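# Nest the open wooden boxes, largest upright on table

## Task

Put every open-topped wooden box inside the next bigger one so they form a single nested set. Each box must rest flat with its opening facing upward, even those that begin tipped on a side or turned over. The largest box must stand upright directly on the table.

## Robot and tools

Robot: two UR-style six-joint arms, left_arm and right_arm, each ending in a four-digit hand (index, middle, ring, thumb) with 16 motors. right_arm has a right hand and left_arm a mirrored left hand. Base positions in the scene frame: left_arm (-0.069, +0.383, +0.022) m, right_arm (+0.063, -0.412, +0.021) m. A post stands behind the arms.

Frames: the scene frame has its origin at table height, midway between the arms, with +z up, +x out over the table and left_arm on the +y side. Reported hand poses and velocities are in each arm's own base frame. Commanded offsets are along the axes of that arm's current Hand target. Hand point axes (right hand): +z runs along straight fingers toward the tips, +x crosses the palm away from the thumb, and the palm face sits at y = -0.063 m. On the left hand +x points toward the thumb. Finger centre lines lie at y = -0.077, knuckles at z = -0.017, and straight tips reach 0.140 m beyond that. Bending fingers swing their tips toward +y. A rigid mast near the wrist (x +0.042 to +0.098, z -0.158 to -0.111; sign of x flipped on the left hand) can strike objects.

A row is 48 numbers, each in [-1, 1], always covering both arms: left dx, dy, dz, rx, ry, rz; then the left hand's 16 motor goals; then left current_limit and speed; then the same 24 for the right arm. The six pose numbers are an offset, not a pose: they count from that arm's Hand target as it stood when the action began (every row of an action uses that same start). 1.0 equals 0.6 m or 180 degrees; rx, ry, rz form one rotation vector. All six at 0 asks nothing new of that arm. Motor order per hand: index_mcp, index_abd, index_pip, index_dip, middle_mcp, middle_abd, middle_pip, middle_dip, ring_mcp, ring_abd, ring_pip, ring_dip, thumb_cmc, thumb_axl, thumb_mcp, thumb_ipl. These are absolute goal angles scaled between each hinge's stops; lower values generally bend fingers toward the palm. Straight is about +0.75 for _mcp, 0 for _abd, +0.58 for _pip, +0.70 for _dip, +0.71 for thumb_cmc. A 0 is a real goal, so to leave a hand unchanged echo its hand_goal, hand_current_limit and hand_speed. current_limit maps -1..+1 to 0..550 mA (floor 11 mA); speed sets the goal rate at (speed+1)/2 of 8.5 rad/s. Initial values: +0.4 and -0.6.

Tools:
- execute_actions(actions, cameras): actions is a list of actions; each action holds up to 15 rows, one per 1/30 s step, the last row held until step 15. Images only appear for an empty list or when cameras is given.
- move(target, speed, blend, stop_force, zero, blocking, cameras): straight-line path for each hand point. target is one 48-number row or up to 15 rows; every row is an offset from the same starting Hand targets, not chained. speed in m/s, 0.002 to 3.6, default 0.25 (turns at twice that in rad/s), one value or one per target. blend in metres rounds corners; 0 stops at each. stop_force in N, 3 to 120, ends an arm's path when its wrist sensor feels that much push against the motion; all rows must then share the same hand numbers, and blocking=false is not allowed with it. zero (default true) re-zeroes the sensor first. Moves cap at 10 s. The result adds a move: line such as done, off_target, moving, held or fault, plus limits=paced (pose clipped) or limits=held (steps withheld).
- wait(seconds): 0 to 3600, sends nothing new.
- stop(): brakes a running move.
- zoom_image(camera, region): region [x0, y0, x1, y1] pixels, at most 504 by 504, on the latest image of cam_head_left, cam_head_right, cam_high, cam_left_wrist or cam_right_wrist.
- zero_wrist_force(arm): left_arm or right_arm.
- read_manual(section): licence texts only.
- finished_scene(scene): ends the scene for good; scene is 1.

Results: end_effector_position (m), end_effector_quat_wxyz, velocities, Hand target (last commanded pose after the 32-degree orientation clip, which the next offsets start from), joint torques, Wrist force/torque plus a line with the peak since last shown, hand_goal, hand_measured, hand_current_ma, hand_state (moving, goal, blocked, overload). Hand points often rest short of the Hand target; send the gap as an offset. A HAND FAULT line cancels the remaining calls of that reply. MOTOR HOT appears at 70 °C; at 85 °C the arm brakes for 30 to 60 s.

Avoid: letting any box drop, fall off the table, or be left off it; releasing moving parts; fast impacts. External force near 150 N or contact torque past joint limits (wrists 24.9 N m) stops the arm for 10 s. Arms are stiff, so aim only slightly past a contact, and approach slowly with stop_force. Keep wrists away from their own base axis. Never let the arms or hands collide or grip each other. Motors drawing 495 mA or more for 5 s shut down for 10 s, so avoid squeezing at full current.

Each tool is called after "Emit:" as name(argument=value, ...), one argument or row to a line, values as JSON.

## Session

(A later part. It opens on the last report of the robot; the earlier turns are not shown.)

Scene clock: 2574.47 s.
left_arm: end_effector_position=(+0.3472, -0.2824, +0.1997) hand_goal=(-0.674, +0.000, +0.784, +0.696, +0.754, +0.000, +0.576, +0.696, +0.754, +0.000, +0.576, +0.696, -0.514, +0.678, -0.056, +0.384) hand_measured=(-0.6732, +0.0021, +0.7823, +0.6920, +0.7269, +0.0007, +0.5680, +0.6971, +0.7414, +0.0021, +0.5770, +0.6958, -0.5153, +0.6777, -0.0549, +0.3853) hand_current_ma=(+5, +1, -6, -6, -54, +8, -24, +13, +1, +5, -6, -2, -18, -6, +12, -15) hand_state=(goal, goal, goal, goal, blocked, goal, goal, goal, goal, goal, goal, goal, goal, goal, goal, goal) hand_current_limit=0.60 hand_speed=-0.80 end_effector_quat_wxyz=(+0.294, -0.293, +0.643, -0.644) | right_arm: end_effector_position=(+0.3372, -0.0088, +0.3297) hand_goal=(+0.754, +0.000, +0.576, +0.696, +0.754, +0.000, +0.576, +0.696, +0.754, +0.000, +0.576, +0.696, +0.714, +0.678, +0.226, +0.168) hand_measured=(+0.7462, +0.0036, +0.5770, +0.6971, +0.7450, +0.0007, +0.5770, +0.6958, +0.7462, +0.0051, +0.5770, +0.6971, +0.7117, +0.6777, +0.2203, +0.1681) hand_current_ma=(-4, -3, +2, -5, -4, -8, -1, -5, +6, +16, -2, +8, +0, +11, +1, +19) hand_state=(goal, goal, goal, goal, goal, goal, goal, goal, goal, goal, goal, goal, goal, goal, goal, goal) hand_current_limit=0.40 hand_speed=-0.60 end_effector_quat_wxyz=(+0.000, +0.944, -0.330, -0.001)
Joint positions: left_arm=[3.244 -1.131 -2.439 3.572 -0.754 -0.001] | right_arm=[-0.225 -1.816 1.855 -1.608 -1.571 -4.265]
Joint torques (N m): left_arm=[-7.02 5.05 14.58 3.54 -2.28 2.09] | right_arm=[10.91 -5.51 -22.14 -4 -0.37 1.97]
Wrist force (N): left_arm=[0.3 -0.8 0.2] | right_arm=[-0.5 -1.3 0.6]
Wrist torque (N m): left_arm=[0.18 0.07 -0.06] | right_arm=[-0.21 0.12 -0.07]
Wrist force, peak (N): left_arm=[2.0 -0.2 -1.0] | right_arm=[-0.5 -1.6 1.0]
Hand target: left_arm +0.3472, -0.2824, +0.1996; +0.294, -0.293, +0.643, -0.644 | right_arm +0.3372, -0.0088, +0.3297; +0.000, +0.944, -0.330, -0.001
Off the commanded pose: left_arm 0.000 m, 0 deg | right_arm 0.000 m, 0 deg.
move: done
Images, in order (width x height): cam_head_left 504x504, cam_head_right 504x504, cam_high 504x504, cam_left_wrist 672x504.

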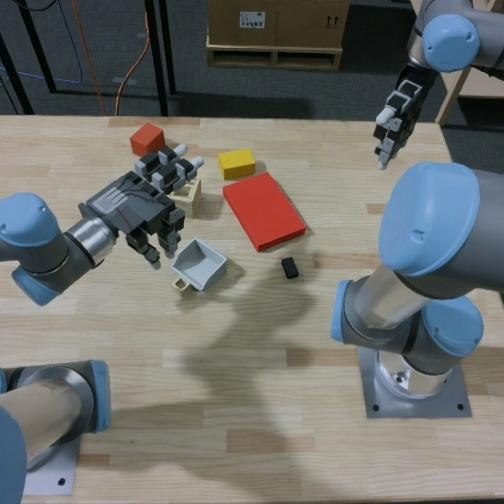

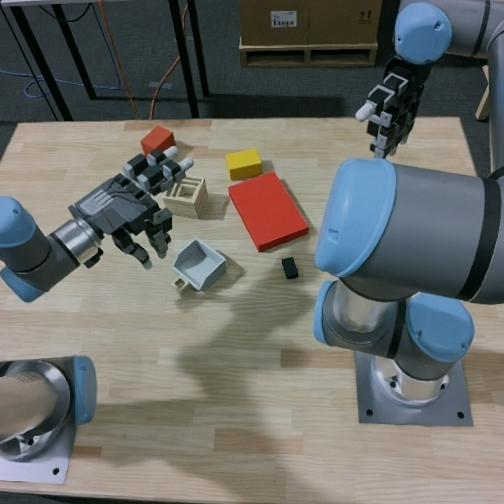

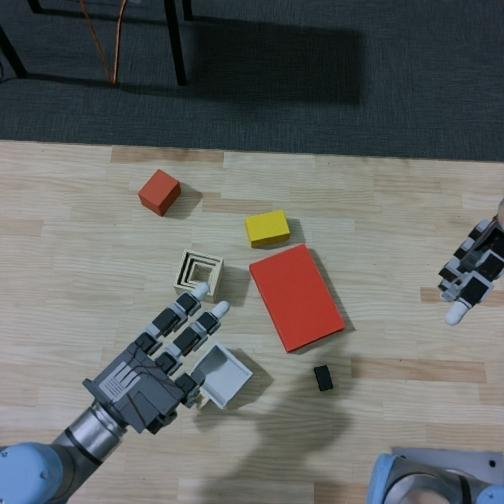

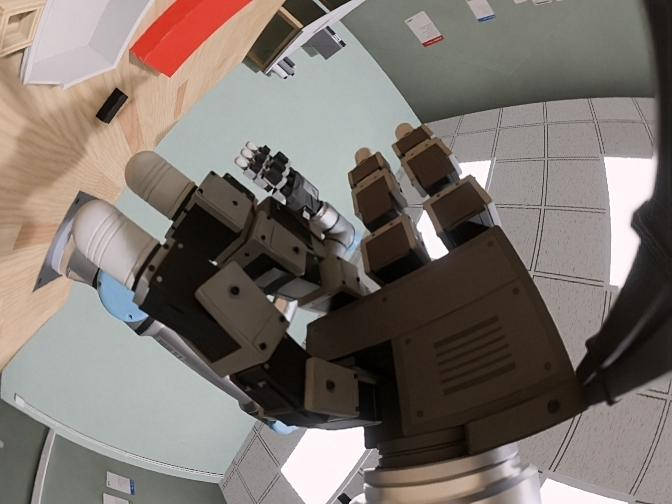

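Emit:
zoom_image(
  camera="cam_left_wrist",
  region=[0, 0, 160, 120],
)

Emit:
zoom_image(
  camera="cam_high",
  region=[150, 340, 250, 440],
)

Emit:
zoom_image(
  camera="cam_head_right",
  region=[110, 210, 210, 310],
)

Scaled by 3.150 from the camera's image (finer frame: 960x720).

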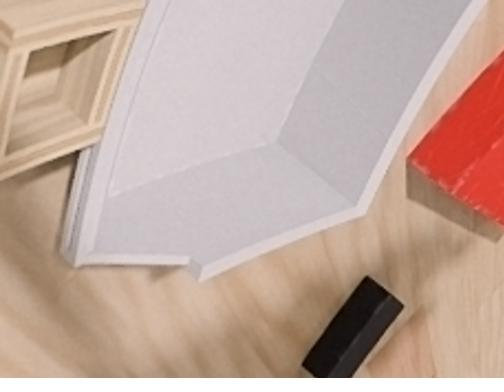

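Scaled by 5.040 from the camera's image (finer frame: 720x720).

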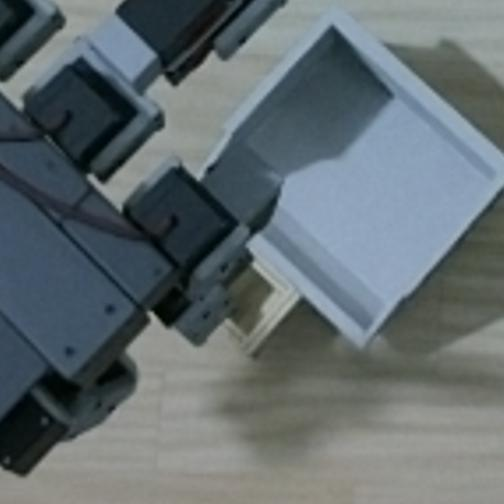

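Scaled by 5.040 from the camera's image (finer frame: 720x720).

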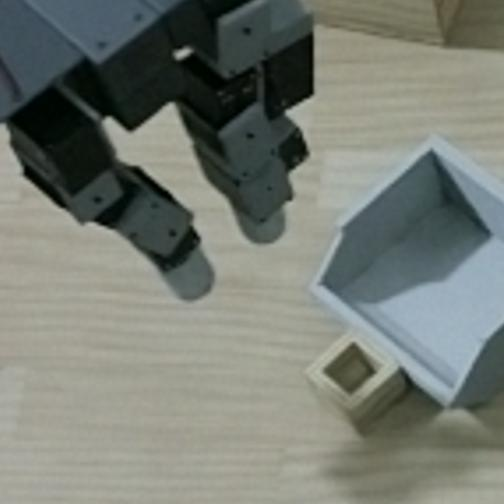

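Emit:
move(
  target=[
    [-0.0092,0,0.0163,0,0,0,-0.6740,0,0.7839,0.6957,0.754,0,0.576,0.6957,0.754,0,0.576,0.6957,-0.514,0.678,-0.0562,0.3838,0.6,-0.8,0,0,0,0,0,0,0.754,0,0.576,0.696,0.754,0,0.576,0.696,0.754,0,0.576,0.696,0.714,0.678,0.226,0.168,0.4,-0.6],
    [-0.0092,0.16,0.0163,0,0,0,-0.6740,0,0.7839,0.6957,0.754,0,0.576,0.6957,0.754,0,0.576,0.6957,-0.514,0.678,-0.0562,0.3838,0.6,-0.8,0,0,0,0,0,0,0.754,0,0.576,0.696,0.754,0,0.576,0.696,0.754,0,0.576,0.696,0.714,0.678,0.226,0.168,0.4,-0.6],
  ],
  speed=0.1,
  blend=[0.005,0],
  stop_force=5,
  cameras=["cam_high","cam_head_right","cam_head_left","cam_left_wrist"],
)

Emit:
zoom_image(
  camera="cam_left_wrist",
  region=[0, 0, 220, 260],
)

Emit:
zoom_image(
  camera="cam_high",
  region=[160, 350, 240, 430],
)

Emit:
zoom_image(
  camera="cam_head_right",
  region=[140, 230, 220, 310],
)

Emit:
zoom_image(
  camera="cam_head_left",
  region=[140, 230, 220, 310],
)

Scene clock: 2596.57 s.
left_arm: end_effector_position=(+0.3583, -0.2847, +0.1036) hand_goal=(-0.674, +0.000, +0.784, +0.696, +0.754, +0.000, +0.576, +0.696, +0.754, +0.000, +0.576, +0.696, -0.514, +0.678, -0.056, +0.384) hand_measured=(-0.6732, +0.0007, +0.7848, +0.6920, +0.7269, +0.0007, +0.5693, +0.6971, +0.7426, -0.0008, +0.5757, +0.6958, -0.5165, +0.6777, -0.0549, +0.3853) hand_current_ma=(-15, +3, +18, -8, -37, +7, +0, +16, -18, +10, -4, -8, +9, -7, +9, -5) hand_state=(goal, goal, goal, goal, blocked, goal, goal, goal, goal, goal, goal, goal, goal, goal, goal, goal) hand_current_limit=0.60 hand_speed=-0.80 end_effector_quat_wxyz=(+0.294, -0.293, +0.643, -0.644) | right_arm: end_effector_position=(+0.3372, -0.0088, +0.3297) hand_goal=(+0.754, +0.000, +0.576, +0.696, +0.754, +0.000, +0.576, +0.696, +0.754, +0.000, +0.576, +0.696, +0.714, +0.678, +0.226, +0.168) hand_measured=(+0.7450, +0.0036, +0.5770, +0.6958, +0.7462, +0.0007, +0.5757, +0.6971, +0.7462, +0.0036, +0.5770, +0.6958, +0.7117, +0.6777, +0.2203, +0.1681) hand_current_ma=(-4, -4, -2, +0, +8, +2, +0, -7, +9, +10, +9, +3, +14, +9, +1, +11) hand_state=(goal, goal, goal, goal, goal, goal, goal, goal, goal, goal, goal, goal, goal, goal, goal, goal) hand_current_limit=0.40 hand_speed=-0.60 end_effector_quat_wxyz=(+0.000, +0.944, -0.330, -0.001)
Joint positions: left_arm=[3.225 -1.402 -2.584 3.988 -0.772 -0.001] | right_arm=[-0.225 -1.816 1.855 -1.608 -1.571 -4.265]
Joint torques (N m): left_arm=[-8.5 21.13 24.64 3.72 -2.68 2.39] | right_arm=[10.32 -5.46 -21.9 -4 -0.3 1.95]
Wrist force (N): left_arm=[0.5 -0.5 0.0] | right_arm=[-0.5 -1.4 1.0]
Wrist torque (N m): left_arm=[0.24 0.03 0.09] | right_arm=[-0.26 0.10 -0.07]
Wrist force, peak (N): left_arm=[0.0 -1.9 0.6] | right_arm=[-0.7 -1.6 1.2]
Hand target: left_arm +0.3583, -0.2846, +0.1036; +0.294, -0.293, +0.643, -0.644 | right_arm +0.3372, -0.0088, +0.3297; +0.000, +0.944, -0.330, -0.001
Off the commanded pose: left_arm 0.000 m, 0 deg | right_arm 0.000 m, 0 deg.
move: done
Images, in order (width x height): cam_head_left 504x504, cam_head_right 504x504, cam_high 504x504, cam_left_wrist 672x504.

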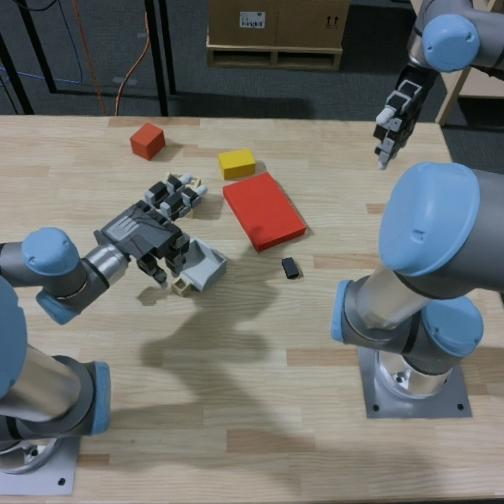

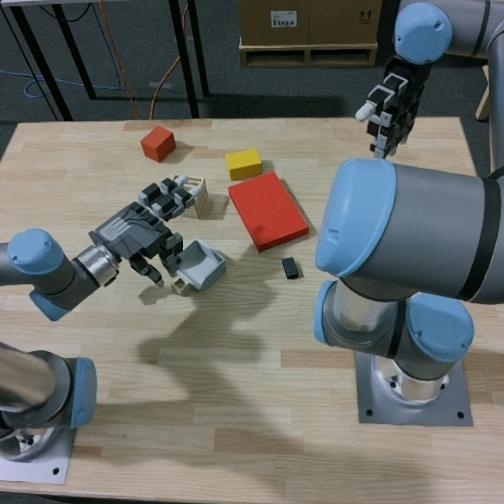

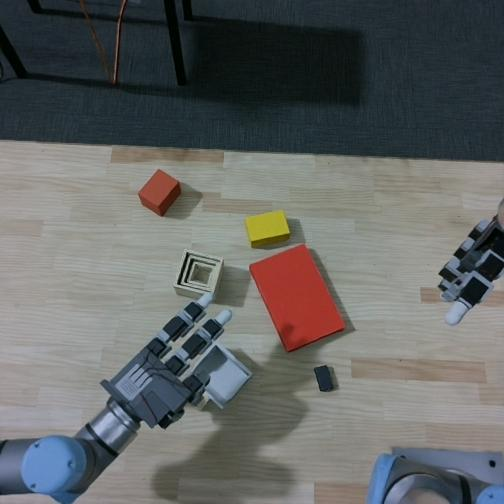

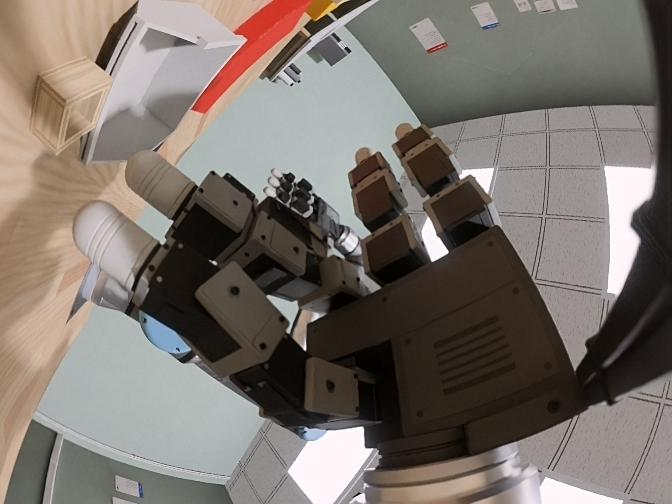

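Scaled by 1.938 from the camera's image (finer frame: 960x720).

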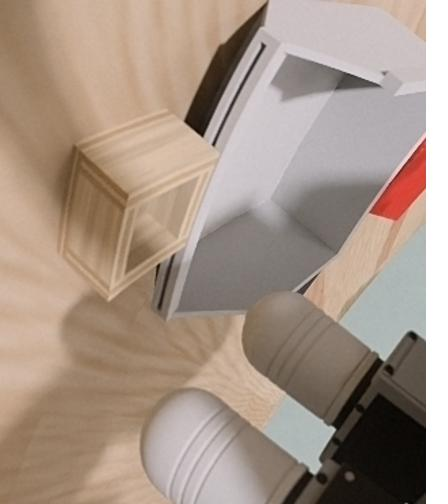

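Scaled by 6.300 from the camera's image (finer frame: 720x720).

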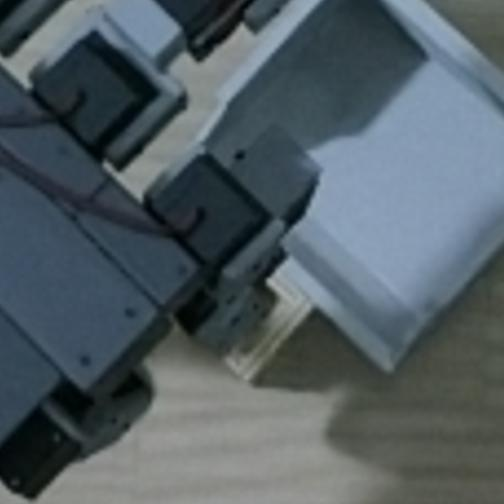

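Scaled by 6.300 from the camera's image (finer frame: 720x720).

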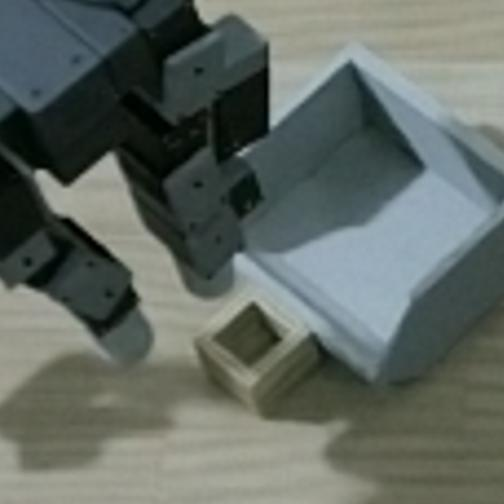

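Scaled by 6.300 from the camera's image (finer frame: 720x720).

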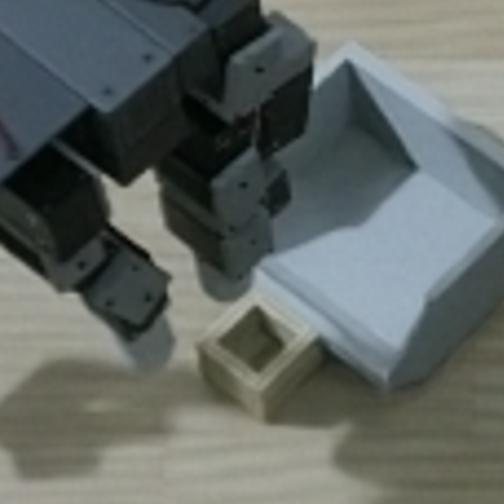

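Emit:
move(
  target=[0,0.0383,0,0,0,0,-0.6740,0,0.7839,0.6957,0.754,0,0.576,0.6957,0.754,0,0.576,0.6957,-0.514,0.678,-0.0562,0.3838,0.6,-0.8,0,0,0,0,0,0,0.754,0,0.576,0.696,0.754,0,0.576,0.696,0.754,0,0.576,0.696,0.714,0.678,0.226,0.168,0.4,-0.6],
  speed=0.04,
  stop_force=3,
  cameras=["cam_high","cam_head_right","cam_head_left","cam_left_wrist"],
)

Emit:
zoom_image(
  camera="cam_left_wrist",
  region=[0, 0, 220, 260],
)

Emit:
zoom_image(
  camera="cam_high",
  region=[160, 350, 240, 430],
)

Emit:
zoom_image(
  camera="cam_head_right",
  region=[140, 240, 210, 310],
)

Emit:
zoom_image(
  camera="cam_head_left",
  region=[140, 240, 210, 310],
)

Scene clock: 2628.83 s.
left_arm: end_effector_position=(+0.3583, -0.2847, +0.0807) hand_goal=(-0.674, +0.000, +0.784, +0.696, +0.754, +0.000, +0.576, +0.696, +0.754, +0.000, +0.576, +0.696, -0.514, +0.678, -0.056, +0.384) hand_measured=(-0.6732, +0.0007, +0.7848, +0.6932, +0.7269, +0.0007, +0.5693, +0.6983, +0.7426, +0.0007, +0.5757, +0.6958, -0.5153, +0.6777, -0.0549, +0.3863) hand_current_ma=(-5, +6, +7, -12, -44, -12, -13, +0, +0, +14, -12, +9, -1, -17, -6, +3) hand_state=(goal, goal, goal, goal, blocked, goal, goal, goal, goal, goal, goal, goal, goal, goal, goal, goal) hand_current_limit=0.60 hand_speed=-0.80 end_effector_quat_wxyz=(+0.294, -0.293, +0.643, -0.644) | right_arm: end_effector_position=(+0.3372, -0.0088, +0.3297) hand_goal=(+0.754, +0.000, +0.576, +0.696, +0.754, +0.000, +0.576, +0.696, +0.754, +0.000, +0.576, +0.696, +0.714, +0.678, +0.226, +0.168) hand_measured=(+0.7462, +0.0036, +0.5770, +0.6971, +0.7462, +0.0007, +0.5770, +0.6945, +0.7462, +0.0036, +0.5770, +0.6958, +0.7117, +0.6777, +0.2193, +0.1672) hand_current_ma=(-8, +3, -1, -15, -3, -4, +8, +2, +9, +9, +8, +3, +5, +15, +6, +0) hand_state=(goal, goal, goal, goal, goal, goal, goal, goal, goal, goal, goal, goal, goal, goal, goal, goal) hand_current_limit=0.40 hand_speed=-0.60 end_effector_quat_wxyz=(+0.000, +0.944, -0.330, -0.001)
Joint positions: left_arm=[3.225 -1.485 -2.615 4.101 -0.772 0] | right_arm=[-0.225 -1.816 1.855 -1.608 -1.571 -4.265]
Joint torques (N m): left_arm=[-9.04 23.36 21.27 0.81 -1.24 -2.29] | right_arm=[10.58 -5.21 -21.87 -4.02 -0.34 1.98]
Wrist force (N): left_arm=[0.1 -0.4 -0.1] | right_arm=[-0.6 -1.2 0.9]
Wrist torque (N m): left_arm=[0.25 0.06 0.02] | right_arm=[-0.23 0.11 -0.07]
Wrist force, peak (N): left_arm=[0.5 -1.1 -0.1] | right_arm=[-0.8 -1.7 1.0]
Hand target: left_arm +0.3583, -0.2847, +0.0807; +0.294, -0.293, +0.643, -0.644 | right_arm +0.3372, -0.0088, +0.3297; +0.000, +0.944, -0.330, -0.001
Off the commanded pose: left_arm 0.000 m, 0 deg | right_arm 0.000 m, 0 deg.
move: done
Images, in order (width x height): cam_head_left 504x504, cam_head_right 504x504, cam_high 504x504, cam_left_wrist 672x504.

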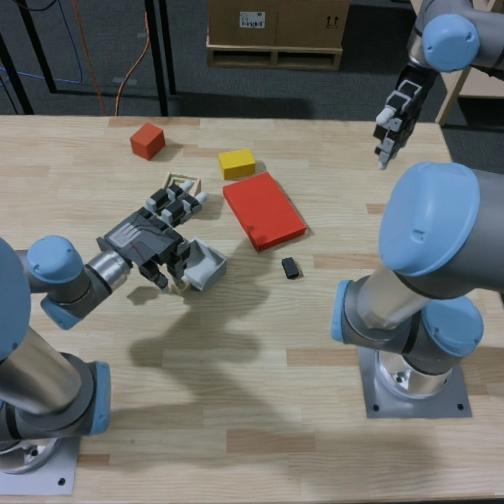

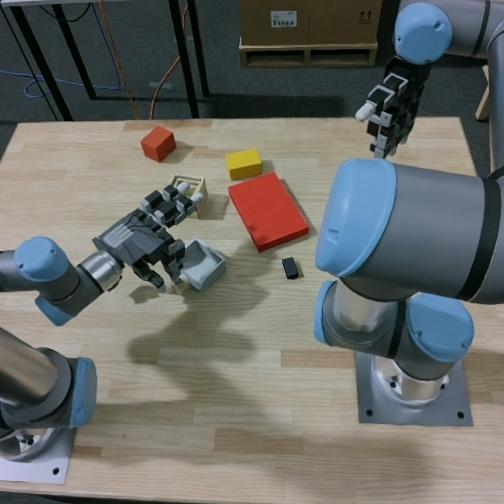

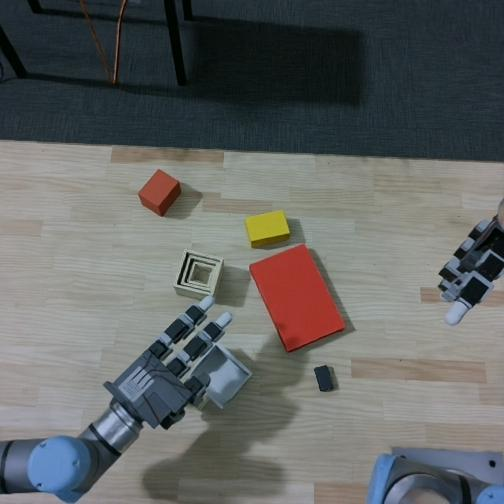

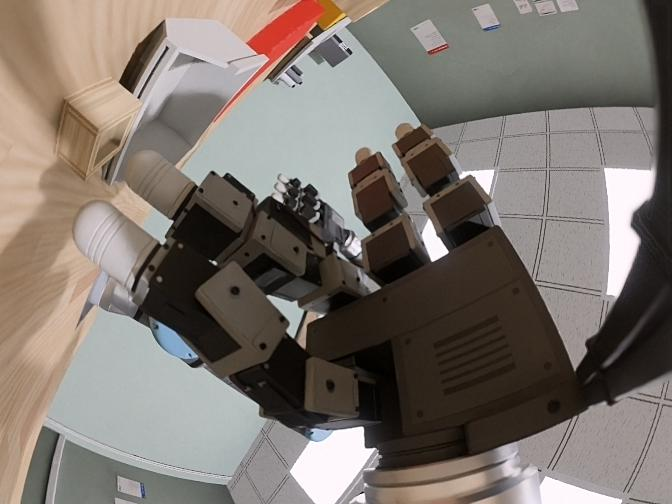

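Scaled by 1.938 from the camera's image (finer frame: 960x720).

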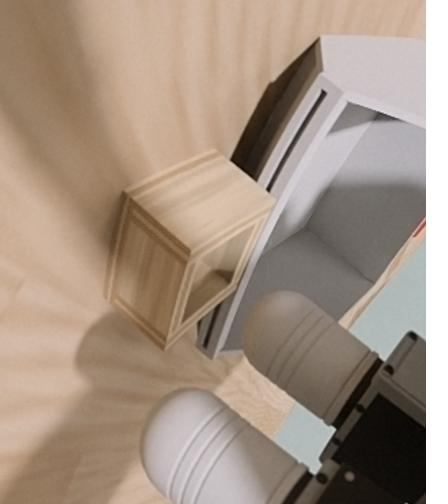

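Scaled by 6.300 from the camera's image (finer frame: 720x720).

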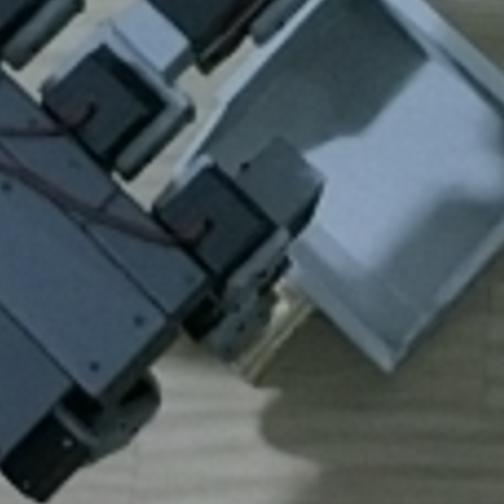

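Scaled by 7.200 from the camera's image (finer frame: 720x720).

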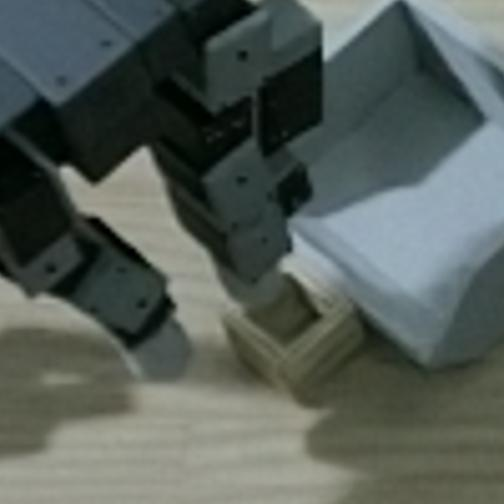

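Scaled by 7.200 from the camera's image (finer frame: 720x720).

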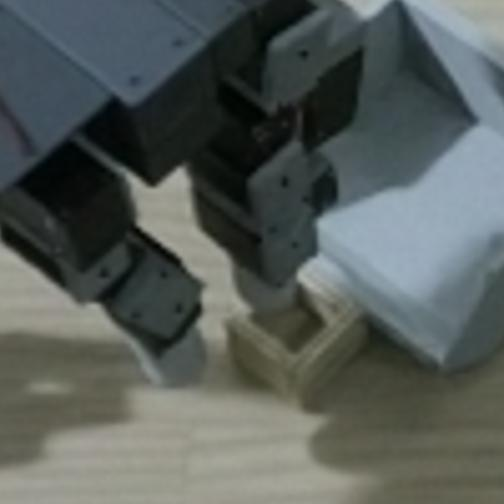

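Emit:
move(
  target=[0.0119,0,0.0104,0,0,0,-0.6740,0,0.7839,0.6957,0.754,0,0.576,0.6957,0.754,0,0.576,0.6957,-0.514,0.678,-0.0562,0.3838,0.6,-0.8,0,0,0,0,0,0,0.754,0,0.576,0.696,0.754,0,0.576,0.696,0.754,0,0.576,0.696,0.714,0.678,0.226,0.168,0.4,-0.6],
  speed=0.03,
  stop_force=3,
  cameras=["cam_high","cam_head_right","cam_head_left","cam_left_wrist"],
)

Emit:
zoom_image(
  camera="cam_left_wrist",
  region=[0, 0, 220, 260],
)

Emit:
zoom_image(
  camera="cam_high",
  region=[170, 370, 230, 430],
)

Emit:
zoom_image(
  camera="cam_head_right",
  region=[150, 250, 200, 300],
)

Emit:
zoom_image(
  camera="cam_head_left",
  region=[155, 250, 205, 300],
)

Scene clock: 2656.70 s.
left_arm: end_effector_position=(+0.3584, -0.2941, +0.0807) hand_goal=(-0.674, +0.000, +0.784, +0.696, +0.754, +0.000, +0.576, +0.696, +0.754, +0.000, +0.576, +0.696, -0.514, +0.678, -0.056, +0.384) hand_measured=(-0.6732, +0.0007, +0.7848, +0.6932, +0.7269, +0.0007, +0.5680, +0.6983, +0.7426, +0.0007, +0.5757, +0.6971, -0.5153, +0.6777, -0.0549, +0.3853) hand_current_ma=(-13, +10, +12, +0, -37, -5, -8, +5, -11, +9, +1, -9, -5, -12, +7, +0) hand_state=(goal, goal, goal, goal, blocked, goal, goal, goal, goal, goal, goal, goal, goal, goal, goal, goal) hand_current_limit=0.60 hand_speed=-0.80 end_effector_quat_wxyz=(+0.294, -0.293, +0.643, -0.644) | right_arm: end_effector_position=(+0.3372, -0.0088, +0.3297) hand_goal=(+0.754, +0.000, +0.576, +0.696, +0.754, +0.000, +0.576, +0.696, +0.754, +0.000, +0.576, +0.696, +0.714, +0.678, +0.226, +0.168) hand_measured=(+0.7462, +0.0036, +0.5770, +0.6958, +0.7462, +0.0007, +0.5770, +0.6971, +0.7462, +0.0051, +0.5770, +0.6958, +0.7117, +0.6767, +0.2203, +0.1672) hand_current_ma=(+0, -5, -3, +2, +0, -2, +4, +0, +13, +6, -1, +4, +1, +9, +3, +7) hand_state=(goal, goal, goal, goal, goal, goal, goal, goal, goal, goal, goal, goal, goal, goal, goal, goal) hand_current_limit=0.40 hand_speed=-0.60 end_effector_quat_wxyz=(+0.000, +0.944, -0.330, -0.001)
Joint positions: left_arm=[3.176 -1.501 -2.601 4.103 -0.822 0] | right_arm=[-0.225 -1.816 1.855 -1.608 -1.571 -4.265]
Joint torques (N m): left_arm=[9.69 23.11 6.93 0.2 2.4 2.65] | right_arm=[10.46 -6.1 -22.3 -4.12 -0.32 1.99]
Wrist force (N): left_arm=[0.4 -0.3 0.1] | right_arm=[-0.5 -1.4 0.8]
Wrist torque (N m): left_arm=[0.26 0.03 0.04] | right_arm=[-0.24 0.11 -0.08]
Wrist force, peak (N): left_arm=[0.6 -0.9 -0.2] | right_arm=[-0.6 -1.6 1.2]
Hand target: left_arm +0.3584, -0.2941, +0.0807; +0.294, -0.293, +0.643, -0.644 | right_arm +0.3372, -0.0088, +0.3297; +0.000, +0.944, -0.330, -0.001
Off the commanded pose: left_arm 0.000 m, 0 deg | right_arm 0.000 m, 0 deg.
move: done
Images, in order (width x height): cam_head_left 504x504, cam_head_right 504x504, cam_high 504x504, cam_left_wrist 672x504.

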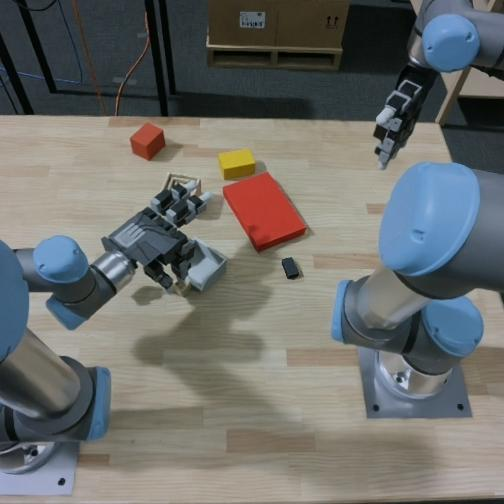

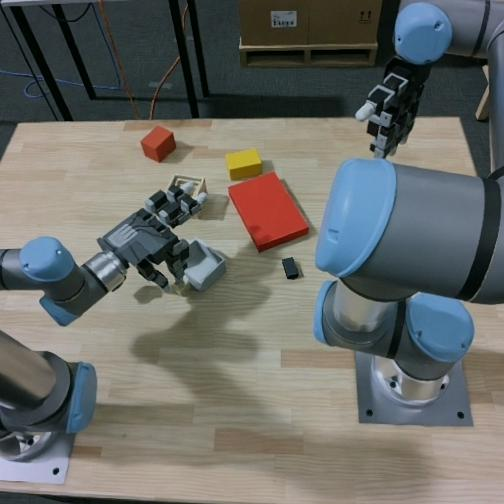

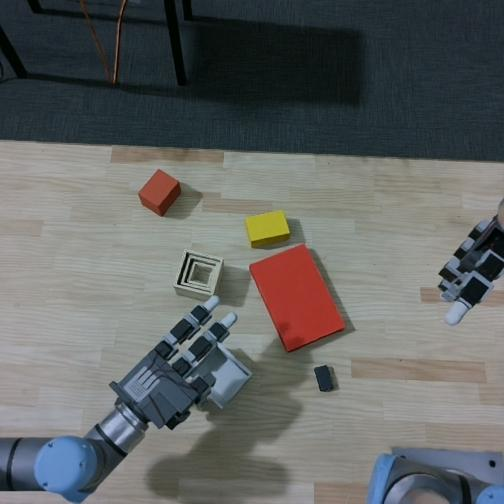

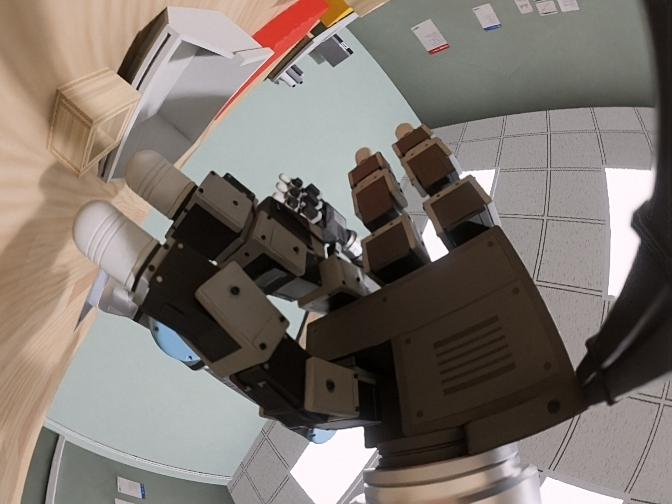

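Scaled by 1.938 from the camera's image (finer frame: 960x720).

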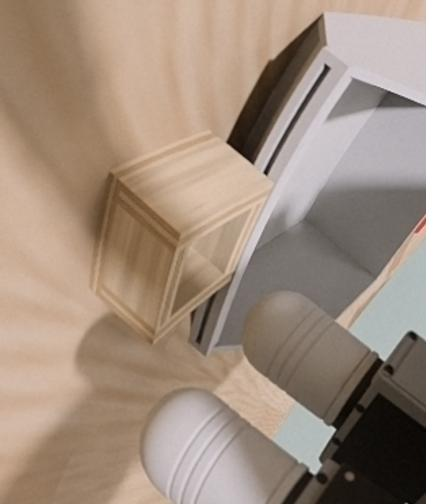

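Scaled by 8.400 from the camera's image (finer frame: 720x720).

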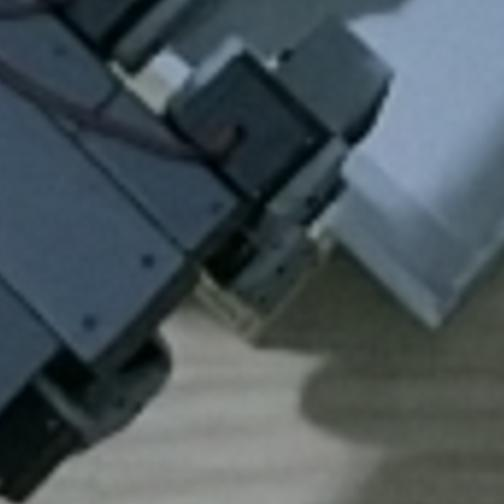

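Scaled by 10.080 from the camera's image (finer frame: 720x720).

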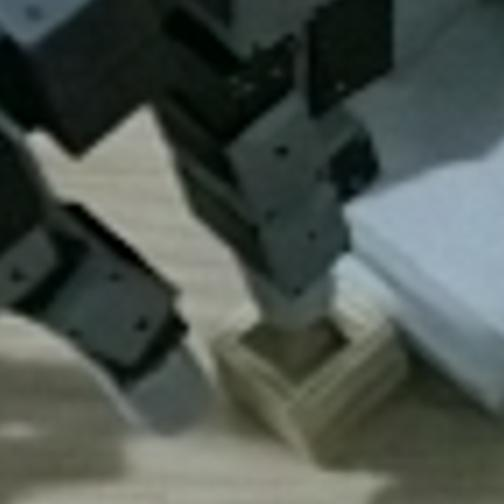

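Scaled by 10.080 from the camera's image (finer frame: 720x720).

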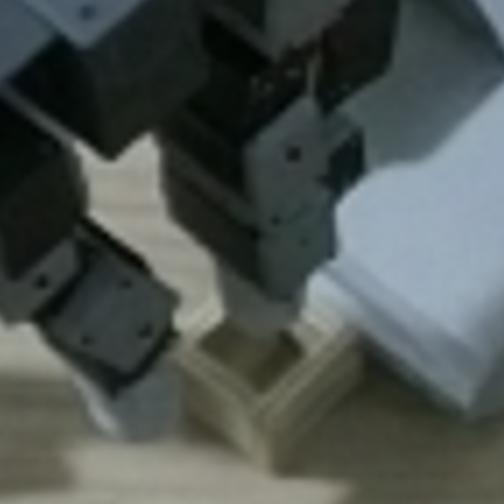

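Emit:
move(
  target=[
    [0.0009,0,0.0041,0,0,0,-0.6740,0,0.7839,0.6957,0.754,0,0.576,0.6957,0.754,0,0.576,0.6957,-0.514,0.678,-0.0562,0.3838,0.6,-0.8,0,0,0,0,0,0,0.754,0,0.576,0.696,0.754,0,0.576,0.696,0.754,0,0.576,0.696,0.714,0.678,0.226,0.168,0.4,-0.6],
    [0.0009,0.0233,0.0041,0,0,0,-0.6740,0,0.7839,0.6957,0.754,0,0.576,0.6957,0.754,0,0.576,0.6957,-0.514,0.678,-0.0562,0.3838,0.6,-0.8,0,0,0,0,0,0,0.754,0,0.576,0.696,0.754,0,0.576,0.696,0.754,0,0.576,0.696,0.714,0.678,0.226,0.168,0.4,-0.6],
  ],
  speed=0.01,
  stop_force=3,
  cameras=["cam_high","cam_head_right","cam_head_left","cam_left_wrist"],
)

Emit:
zoom_image(
  camera="cam_left_wrist",
  region=[0, 0, 220, 260],
)

Emit:
zoom_image(
  camera="cam_head_right",
  region=[150, 250, 200, 300],
)

Emit:
zoom_image(
  camera="cam_head_left",
  region=[155, 250, 205, 300],
)

Scene clock: 2669.50 s.
left_arm: end_effector_position=(+0.3599, -0.2962, +0.0667) hand_goal=(-0.674, +0.000, +0.784, +0.696, +0.754, +0.000, +0.576, +0.696, +0.754, +0.000, +0.576, +0.696, -0.514, +0.678, -0.056, +0.384) hand_measured=(-0.6744, +0.0007, +0.7835, +0.6932, +0.7269, +0.0007, +0.5693, +0.6971, +0.7426, +0.0007, +0.5757, +0.6958, -0.5153, +0.6777, -0.0549, +0.3853) hand_current_ma=(-5, +18, -4, +0, -37, +1, -13, +20, -13, +16, +2, +0, +0, -8, -2, +4) hand_state=(goal, goal, goal, goal, blocked, goal, goal, goal, goal, goal, goal, goal, goal, goal, goal, goal) hand_current_limit=0.60 hand_speed=-0.80 end_effector_quat_wxyz=(+0.294, -0.293, +0.643, -0.644) | right_arm: end_effector_position=(+0.3372, -0.0088, +0.3297) hand_goal=(+0.754, +0.000, +0.576, +0.696, +0.754, +0.000, +0.576, +0.696, +0.754, +0.000, +0.576, +0.696, +0.714, +0.678, +0.226, +0.168) hand_measured=(+0.7450, +0.0036, +0.5757, +0.6958, +0.7462, +0.0021, +0.5757, +0.6971, +0.7462, +0.0036, +0.5770, +0.6971, +0.7117, +0.6777, +0.2203, +0.1672) hand_current_ma=(+1, +4, +3, -10, +2, -10, +6, -3, +7, +3, +15, -2, +4, +8, +7, +14) hand_state=(goal, goal, goal, goal, goal, goal, goal, goal, goal, goal, goal, goal, goal, goal, goal, goal) hand_current_limit=0.40 hand_speed=-0.60 end_effector_quat_wxyz=(+0.000, +0.944, -0.330, -0.001)
Joint positions: left_arm=[3.166 -1.562 -2.61 4.174 -0.832 0] | right_arm=[-0.225 -1.816 1.855 -1.608 -1.571 -4.265]
Joint torques (N m): left_arm=[7.4 24.68 19.16 -0.55 0.79 -2.12] | right_arm=[10.56 -5.37 -22.1 -3.99 -0.29 1.97]
Wrist force (N): left_arm=[0.2 -0.2 -0.3] | right_arm=[-0.7 -1.3 0.9]
Wrist torque (N m): left_arm=[0.30 0.07 0.02] | right_arm=[-0.24 0.13 -0.09]
Wrist force, peak (N): left_arm=[0.9 -0.5 0.4] | right_arm=[-0.9 -1.5 0.9]
Hand target: left_arm +0.3599, -0.2962, +0.0667; +0.294, -0.293, +0.643, -0.644 | right_arm +0.3372, -0.0088, +0.3297; +0.000, +0.944, -0.330, -0.001
Off the commanded pose: left_arm 0.000 m, 0 deg | right_arm 0.000 m, 0 deg.
move: done
Images, in order (width x height): cam_head_left 504x504, cam_head_right 504x504, cam_high 504x504, cam_left_wrist 672x504.

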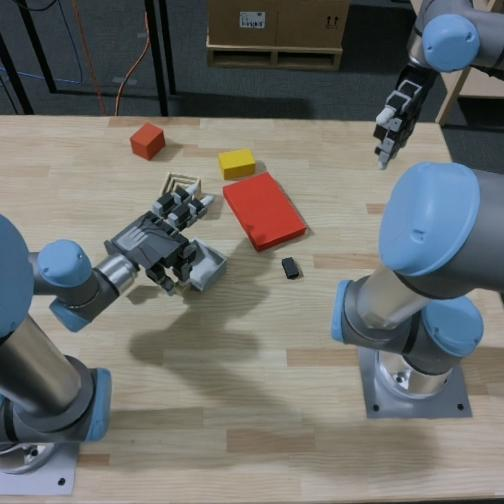

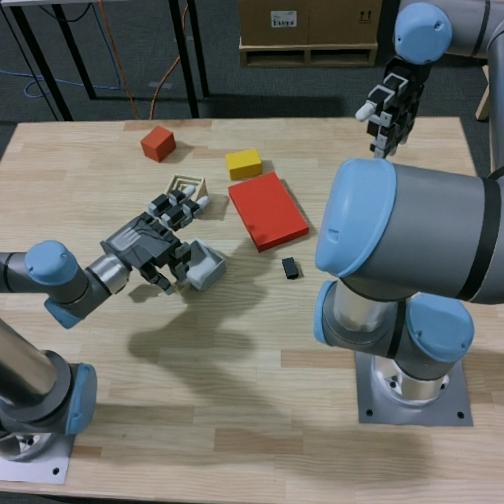

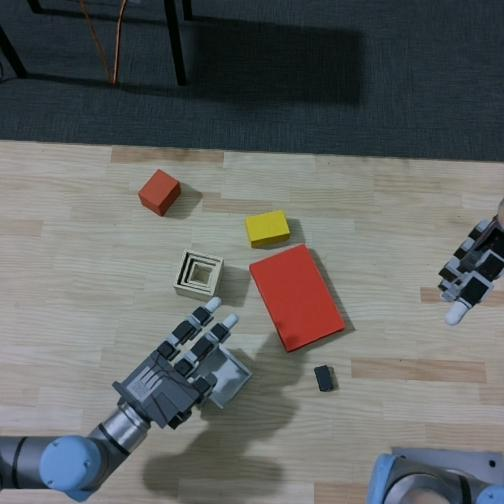

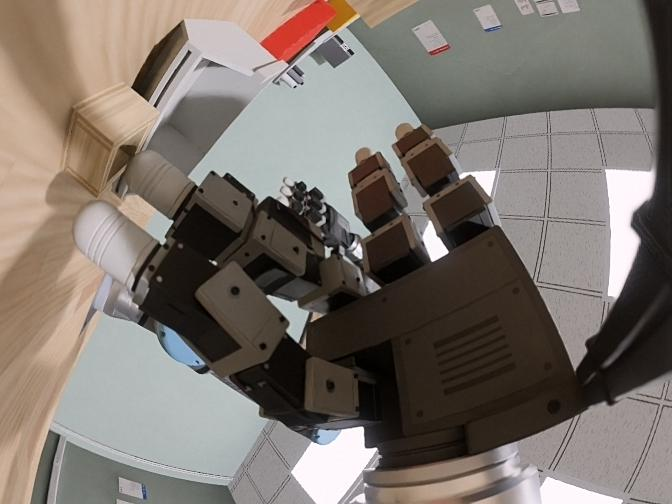

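Scaled by 1.938 from the camera's image (finer frame: 960x720).

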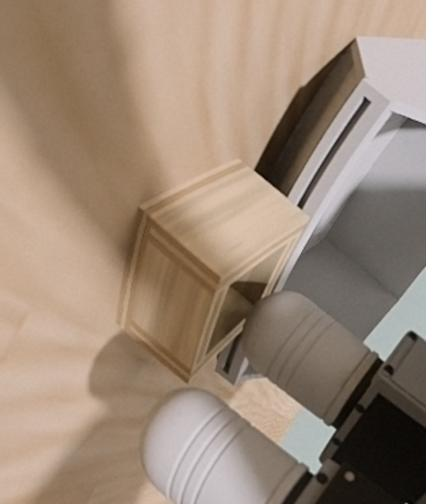

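Scaled by 10.080 from the camera's image (finer frame: 720x720).

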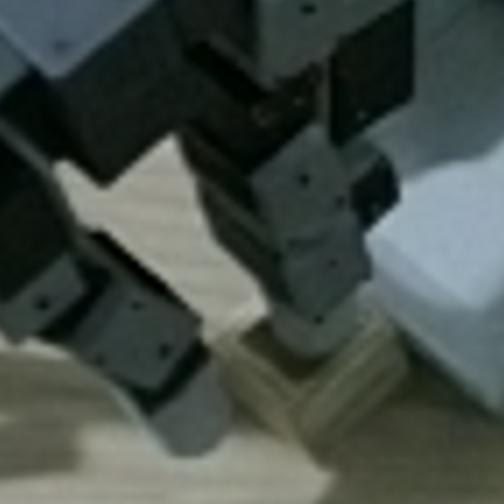

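Scaled by 10.080 from the camera's image (finer frame: 720x720).

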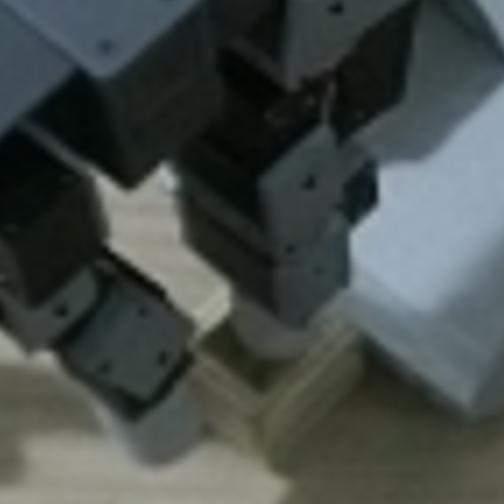

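Emit:
move(
  target=[0,0.0167,0,0,0,0,-0.6740,0,0.7839,0.6957,0.754,0,0.576,0.6957,0.754,0,0.576,0.6957,-0.514,0.678,-0.0562,0.3838,0.6,-0.8,0,0,0,0,0,0,0.754,0,0.576,0.696,0.754,0,0.576,0.696,0.754,0,0.576,0.696,0.714,0.678,0.226,0.168,0.4,-0.6],
  speed=0.006,
  stop_force=3,
  cameras=["cam_high","cam_head_right","cam_head_left","cam_left_wrist"],
)

Emit:
zoom_image(
  camera="cam_left_wrist",
  region=[0, 0, 220, 260],
)

Emit:
zoom_image(
  camera="cam_head_right",
  region=[150, 250, 200, 300],
)

Emit:
zoom_image(
  camera="cam_head_left",
  region=[155, 250, 205, 300],
)

Scene clock: 2677.57 s.
left_arm: end_effector_position=(+0.3599, -0.2962, +0.0566) hand_goal=(-0.674, +0.000, +0.784, +0.696, +0.754, +0.000, +0.576, +0.696, +0.754, +0.000, +0.576, +0.696, -0.514, +0.678, -0.056, +0.384) hand_measured=(-0.6792, -0.0023, +0.7823, +0.6920, +0.7269, +0.0021, +0.5693, +0.6971, +0.7426, +0.0007, +0.5757, +0.6958, -0.5153, +0.6777, -0.0549, +0.3863) hand_current_ma=(-4, +8, +1, +14, -41, -4, +5, +11, +1, +16, -7, -6, -6, -10, +5, -9) hand_state=(goal, goal, goal, goal, blocked, goal, goal, goal, goal, goal, goal, goal, goal, goal, goal, goal) hand_current_limit=0.60 hand_speed=-0.80 end_effector_quat_wxyz=(+0.294, -0.293, +0.643, -0.644) | right_arm: end_effector_position=(+0.3372, -0.0088, +0.3297) hand_goal=(+0.754, +0.000, +0.576, +0.696, +0.754, +0.000, +0.576, +0.696, +0.754, +0.000, +0.576, +0.696, +0.714, +0.678, +0.226, +0.168) hand_measured=(+0.7462, +0.0036, +0.5770, +0.6958, +0.7450, +0.0007, +0.5770, +0.6958, +0.7462, +0.0036, +0.5770, +0.6958, +0.7117, +0.6777, +0.2203, +0.1681) hand_current_ma=(-1, +0, -6, +1, +0, -1, -5, +0, +9, +10, -1, +9, +3, +15, +5, +6) hand_state=(goal, goal, goal, goal, goal, goal, goal, goal, goal, goal, goal, goal, goal, goal, goal, goal) hand_current_limit=0.40 hand_speed=-0.60 end_effector_quat_wxyz=(+0.000, +0.944, -0.330, -0.001)
Joint positions: left_arm=[3.166 -1.603 -2.62 4.224 -0.832 0] | right_arm=[-0.225 -1.816 1.855 -1.608 -1.571 -4.265]
Joint torques (N m): left_arm=[-4.26 25.79 10.95 -0.93 -2.25 1.24] | right_arm=[10.52 -5.37 -21.84 -4.12 -0.37 1.97]
Wrist force (N): left_arm=[0.4 -0.5 -0.5] | right_arm=[-0.4 -1.4 0.9]
Wrist torque (N m): left_arm=[0.29 0.04 0.05] | right_arm=[-0.25 0.09 -0.07]
Wrist force, peak (N): left_arm=[0.2 -1.6 -0.3] | right_arm=[-0.7 -1.6 1.1]
Hand target: left_arm +0.3599, -0.2962, +0.0567; +0.294, -0.293, +0.643, -0.644 | right_arm +0.3372, -0.0088, +0.3297; +0.000, +0.944, -0.330, -0.001
Off the commanded pose: left_arm 0.000 m, 0 deg | right_arm 0.000 m, 0 deg.
move: done
Images, in order (width x height): cam_head_left 504x504, cam_head_right 504x504, cam_high 504x504, cam_left_wrist 672x504.

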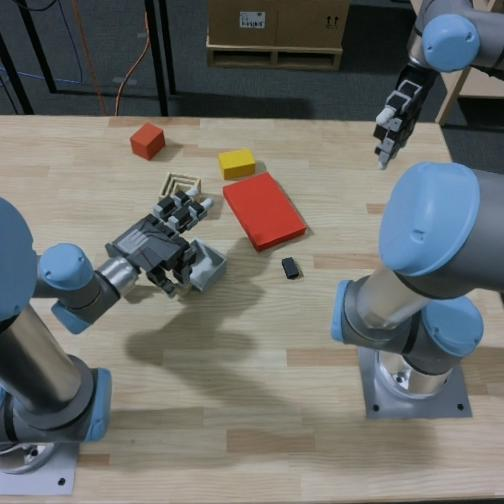

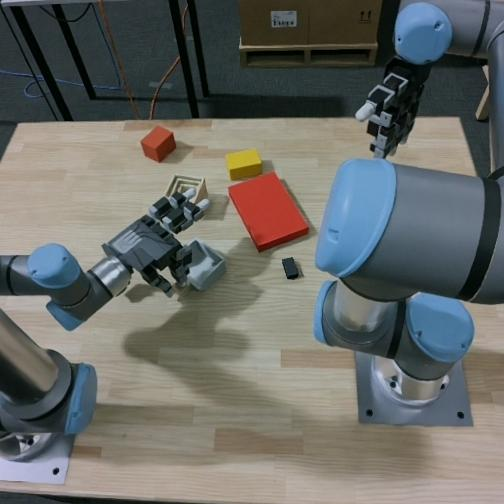

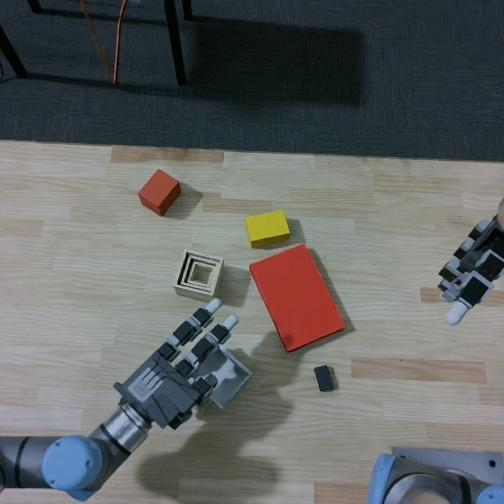

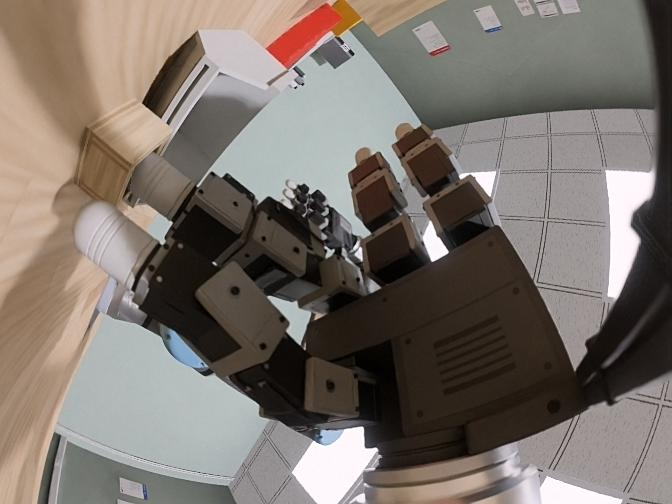

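Scaled by 1.938 from the camera's image (finer frame: 960x720).

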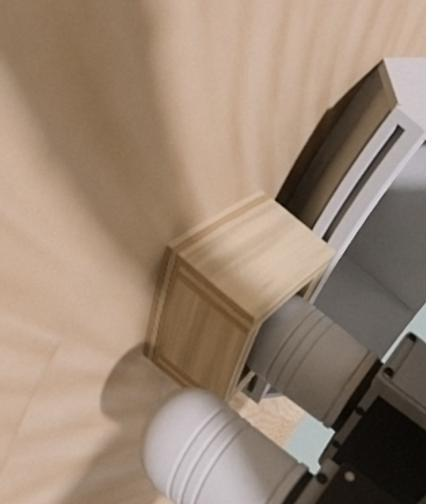

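Scaled by 10.080 from the camera's image (finer frame: 720x720).

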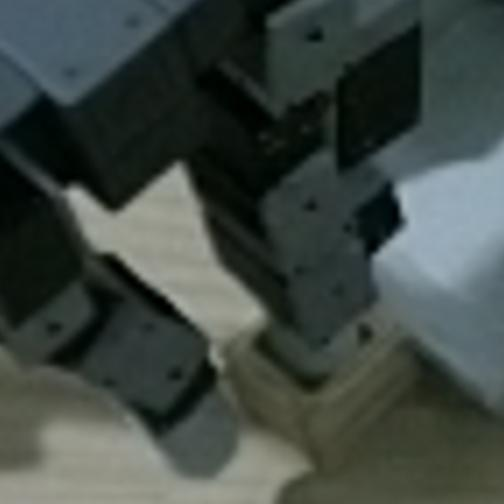

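Scaled by 10.080 from the camera's image (finer frame: 720x720).

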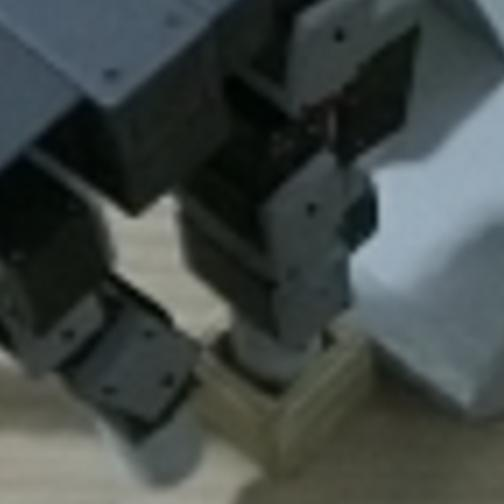

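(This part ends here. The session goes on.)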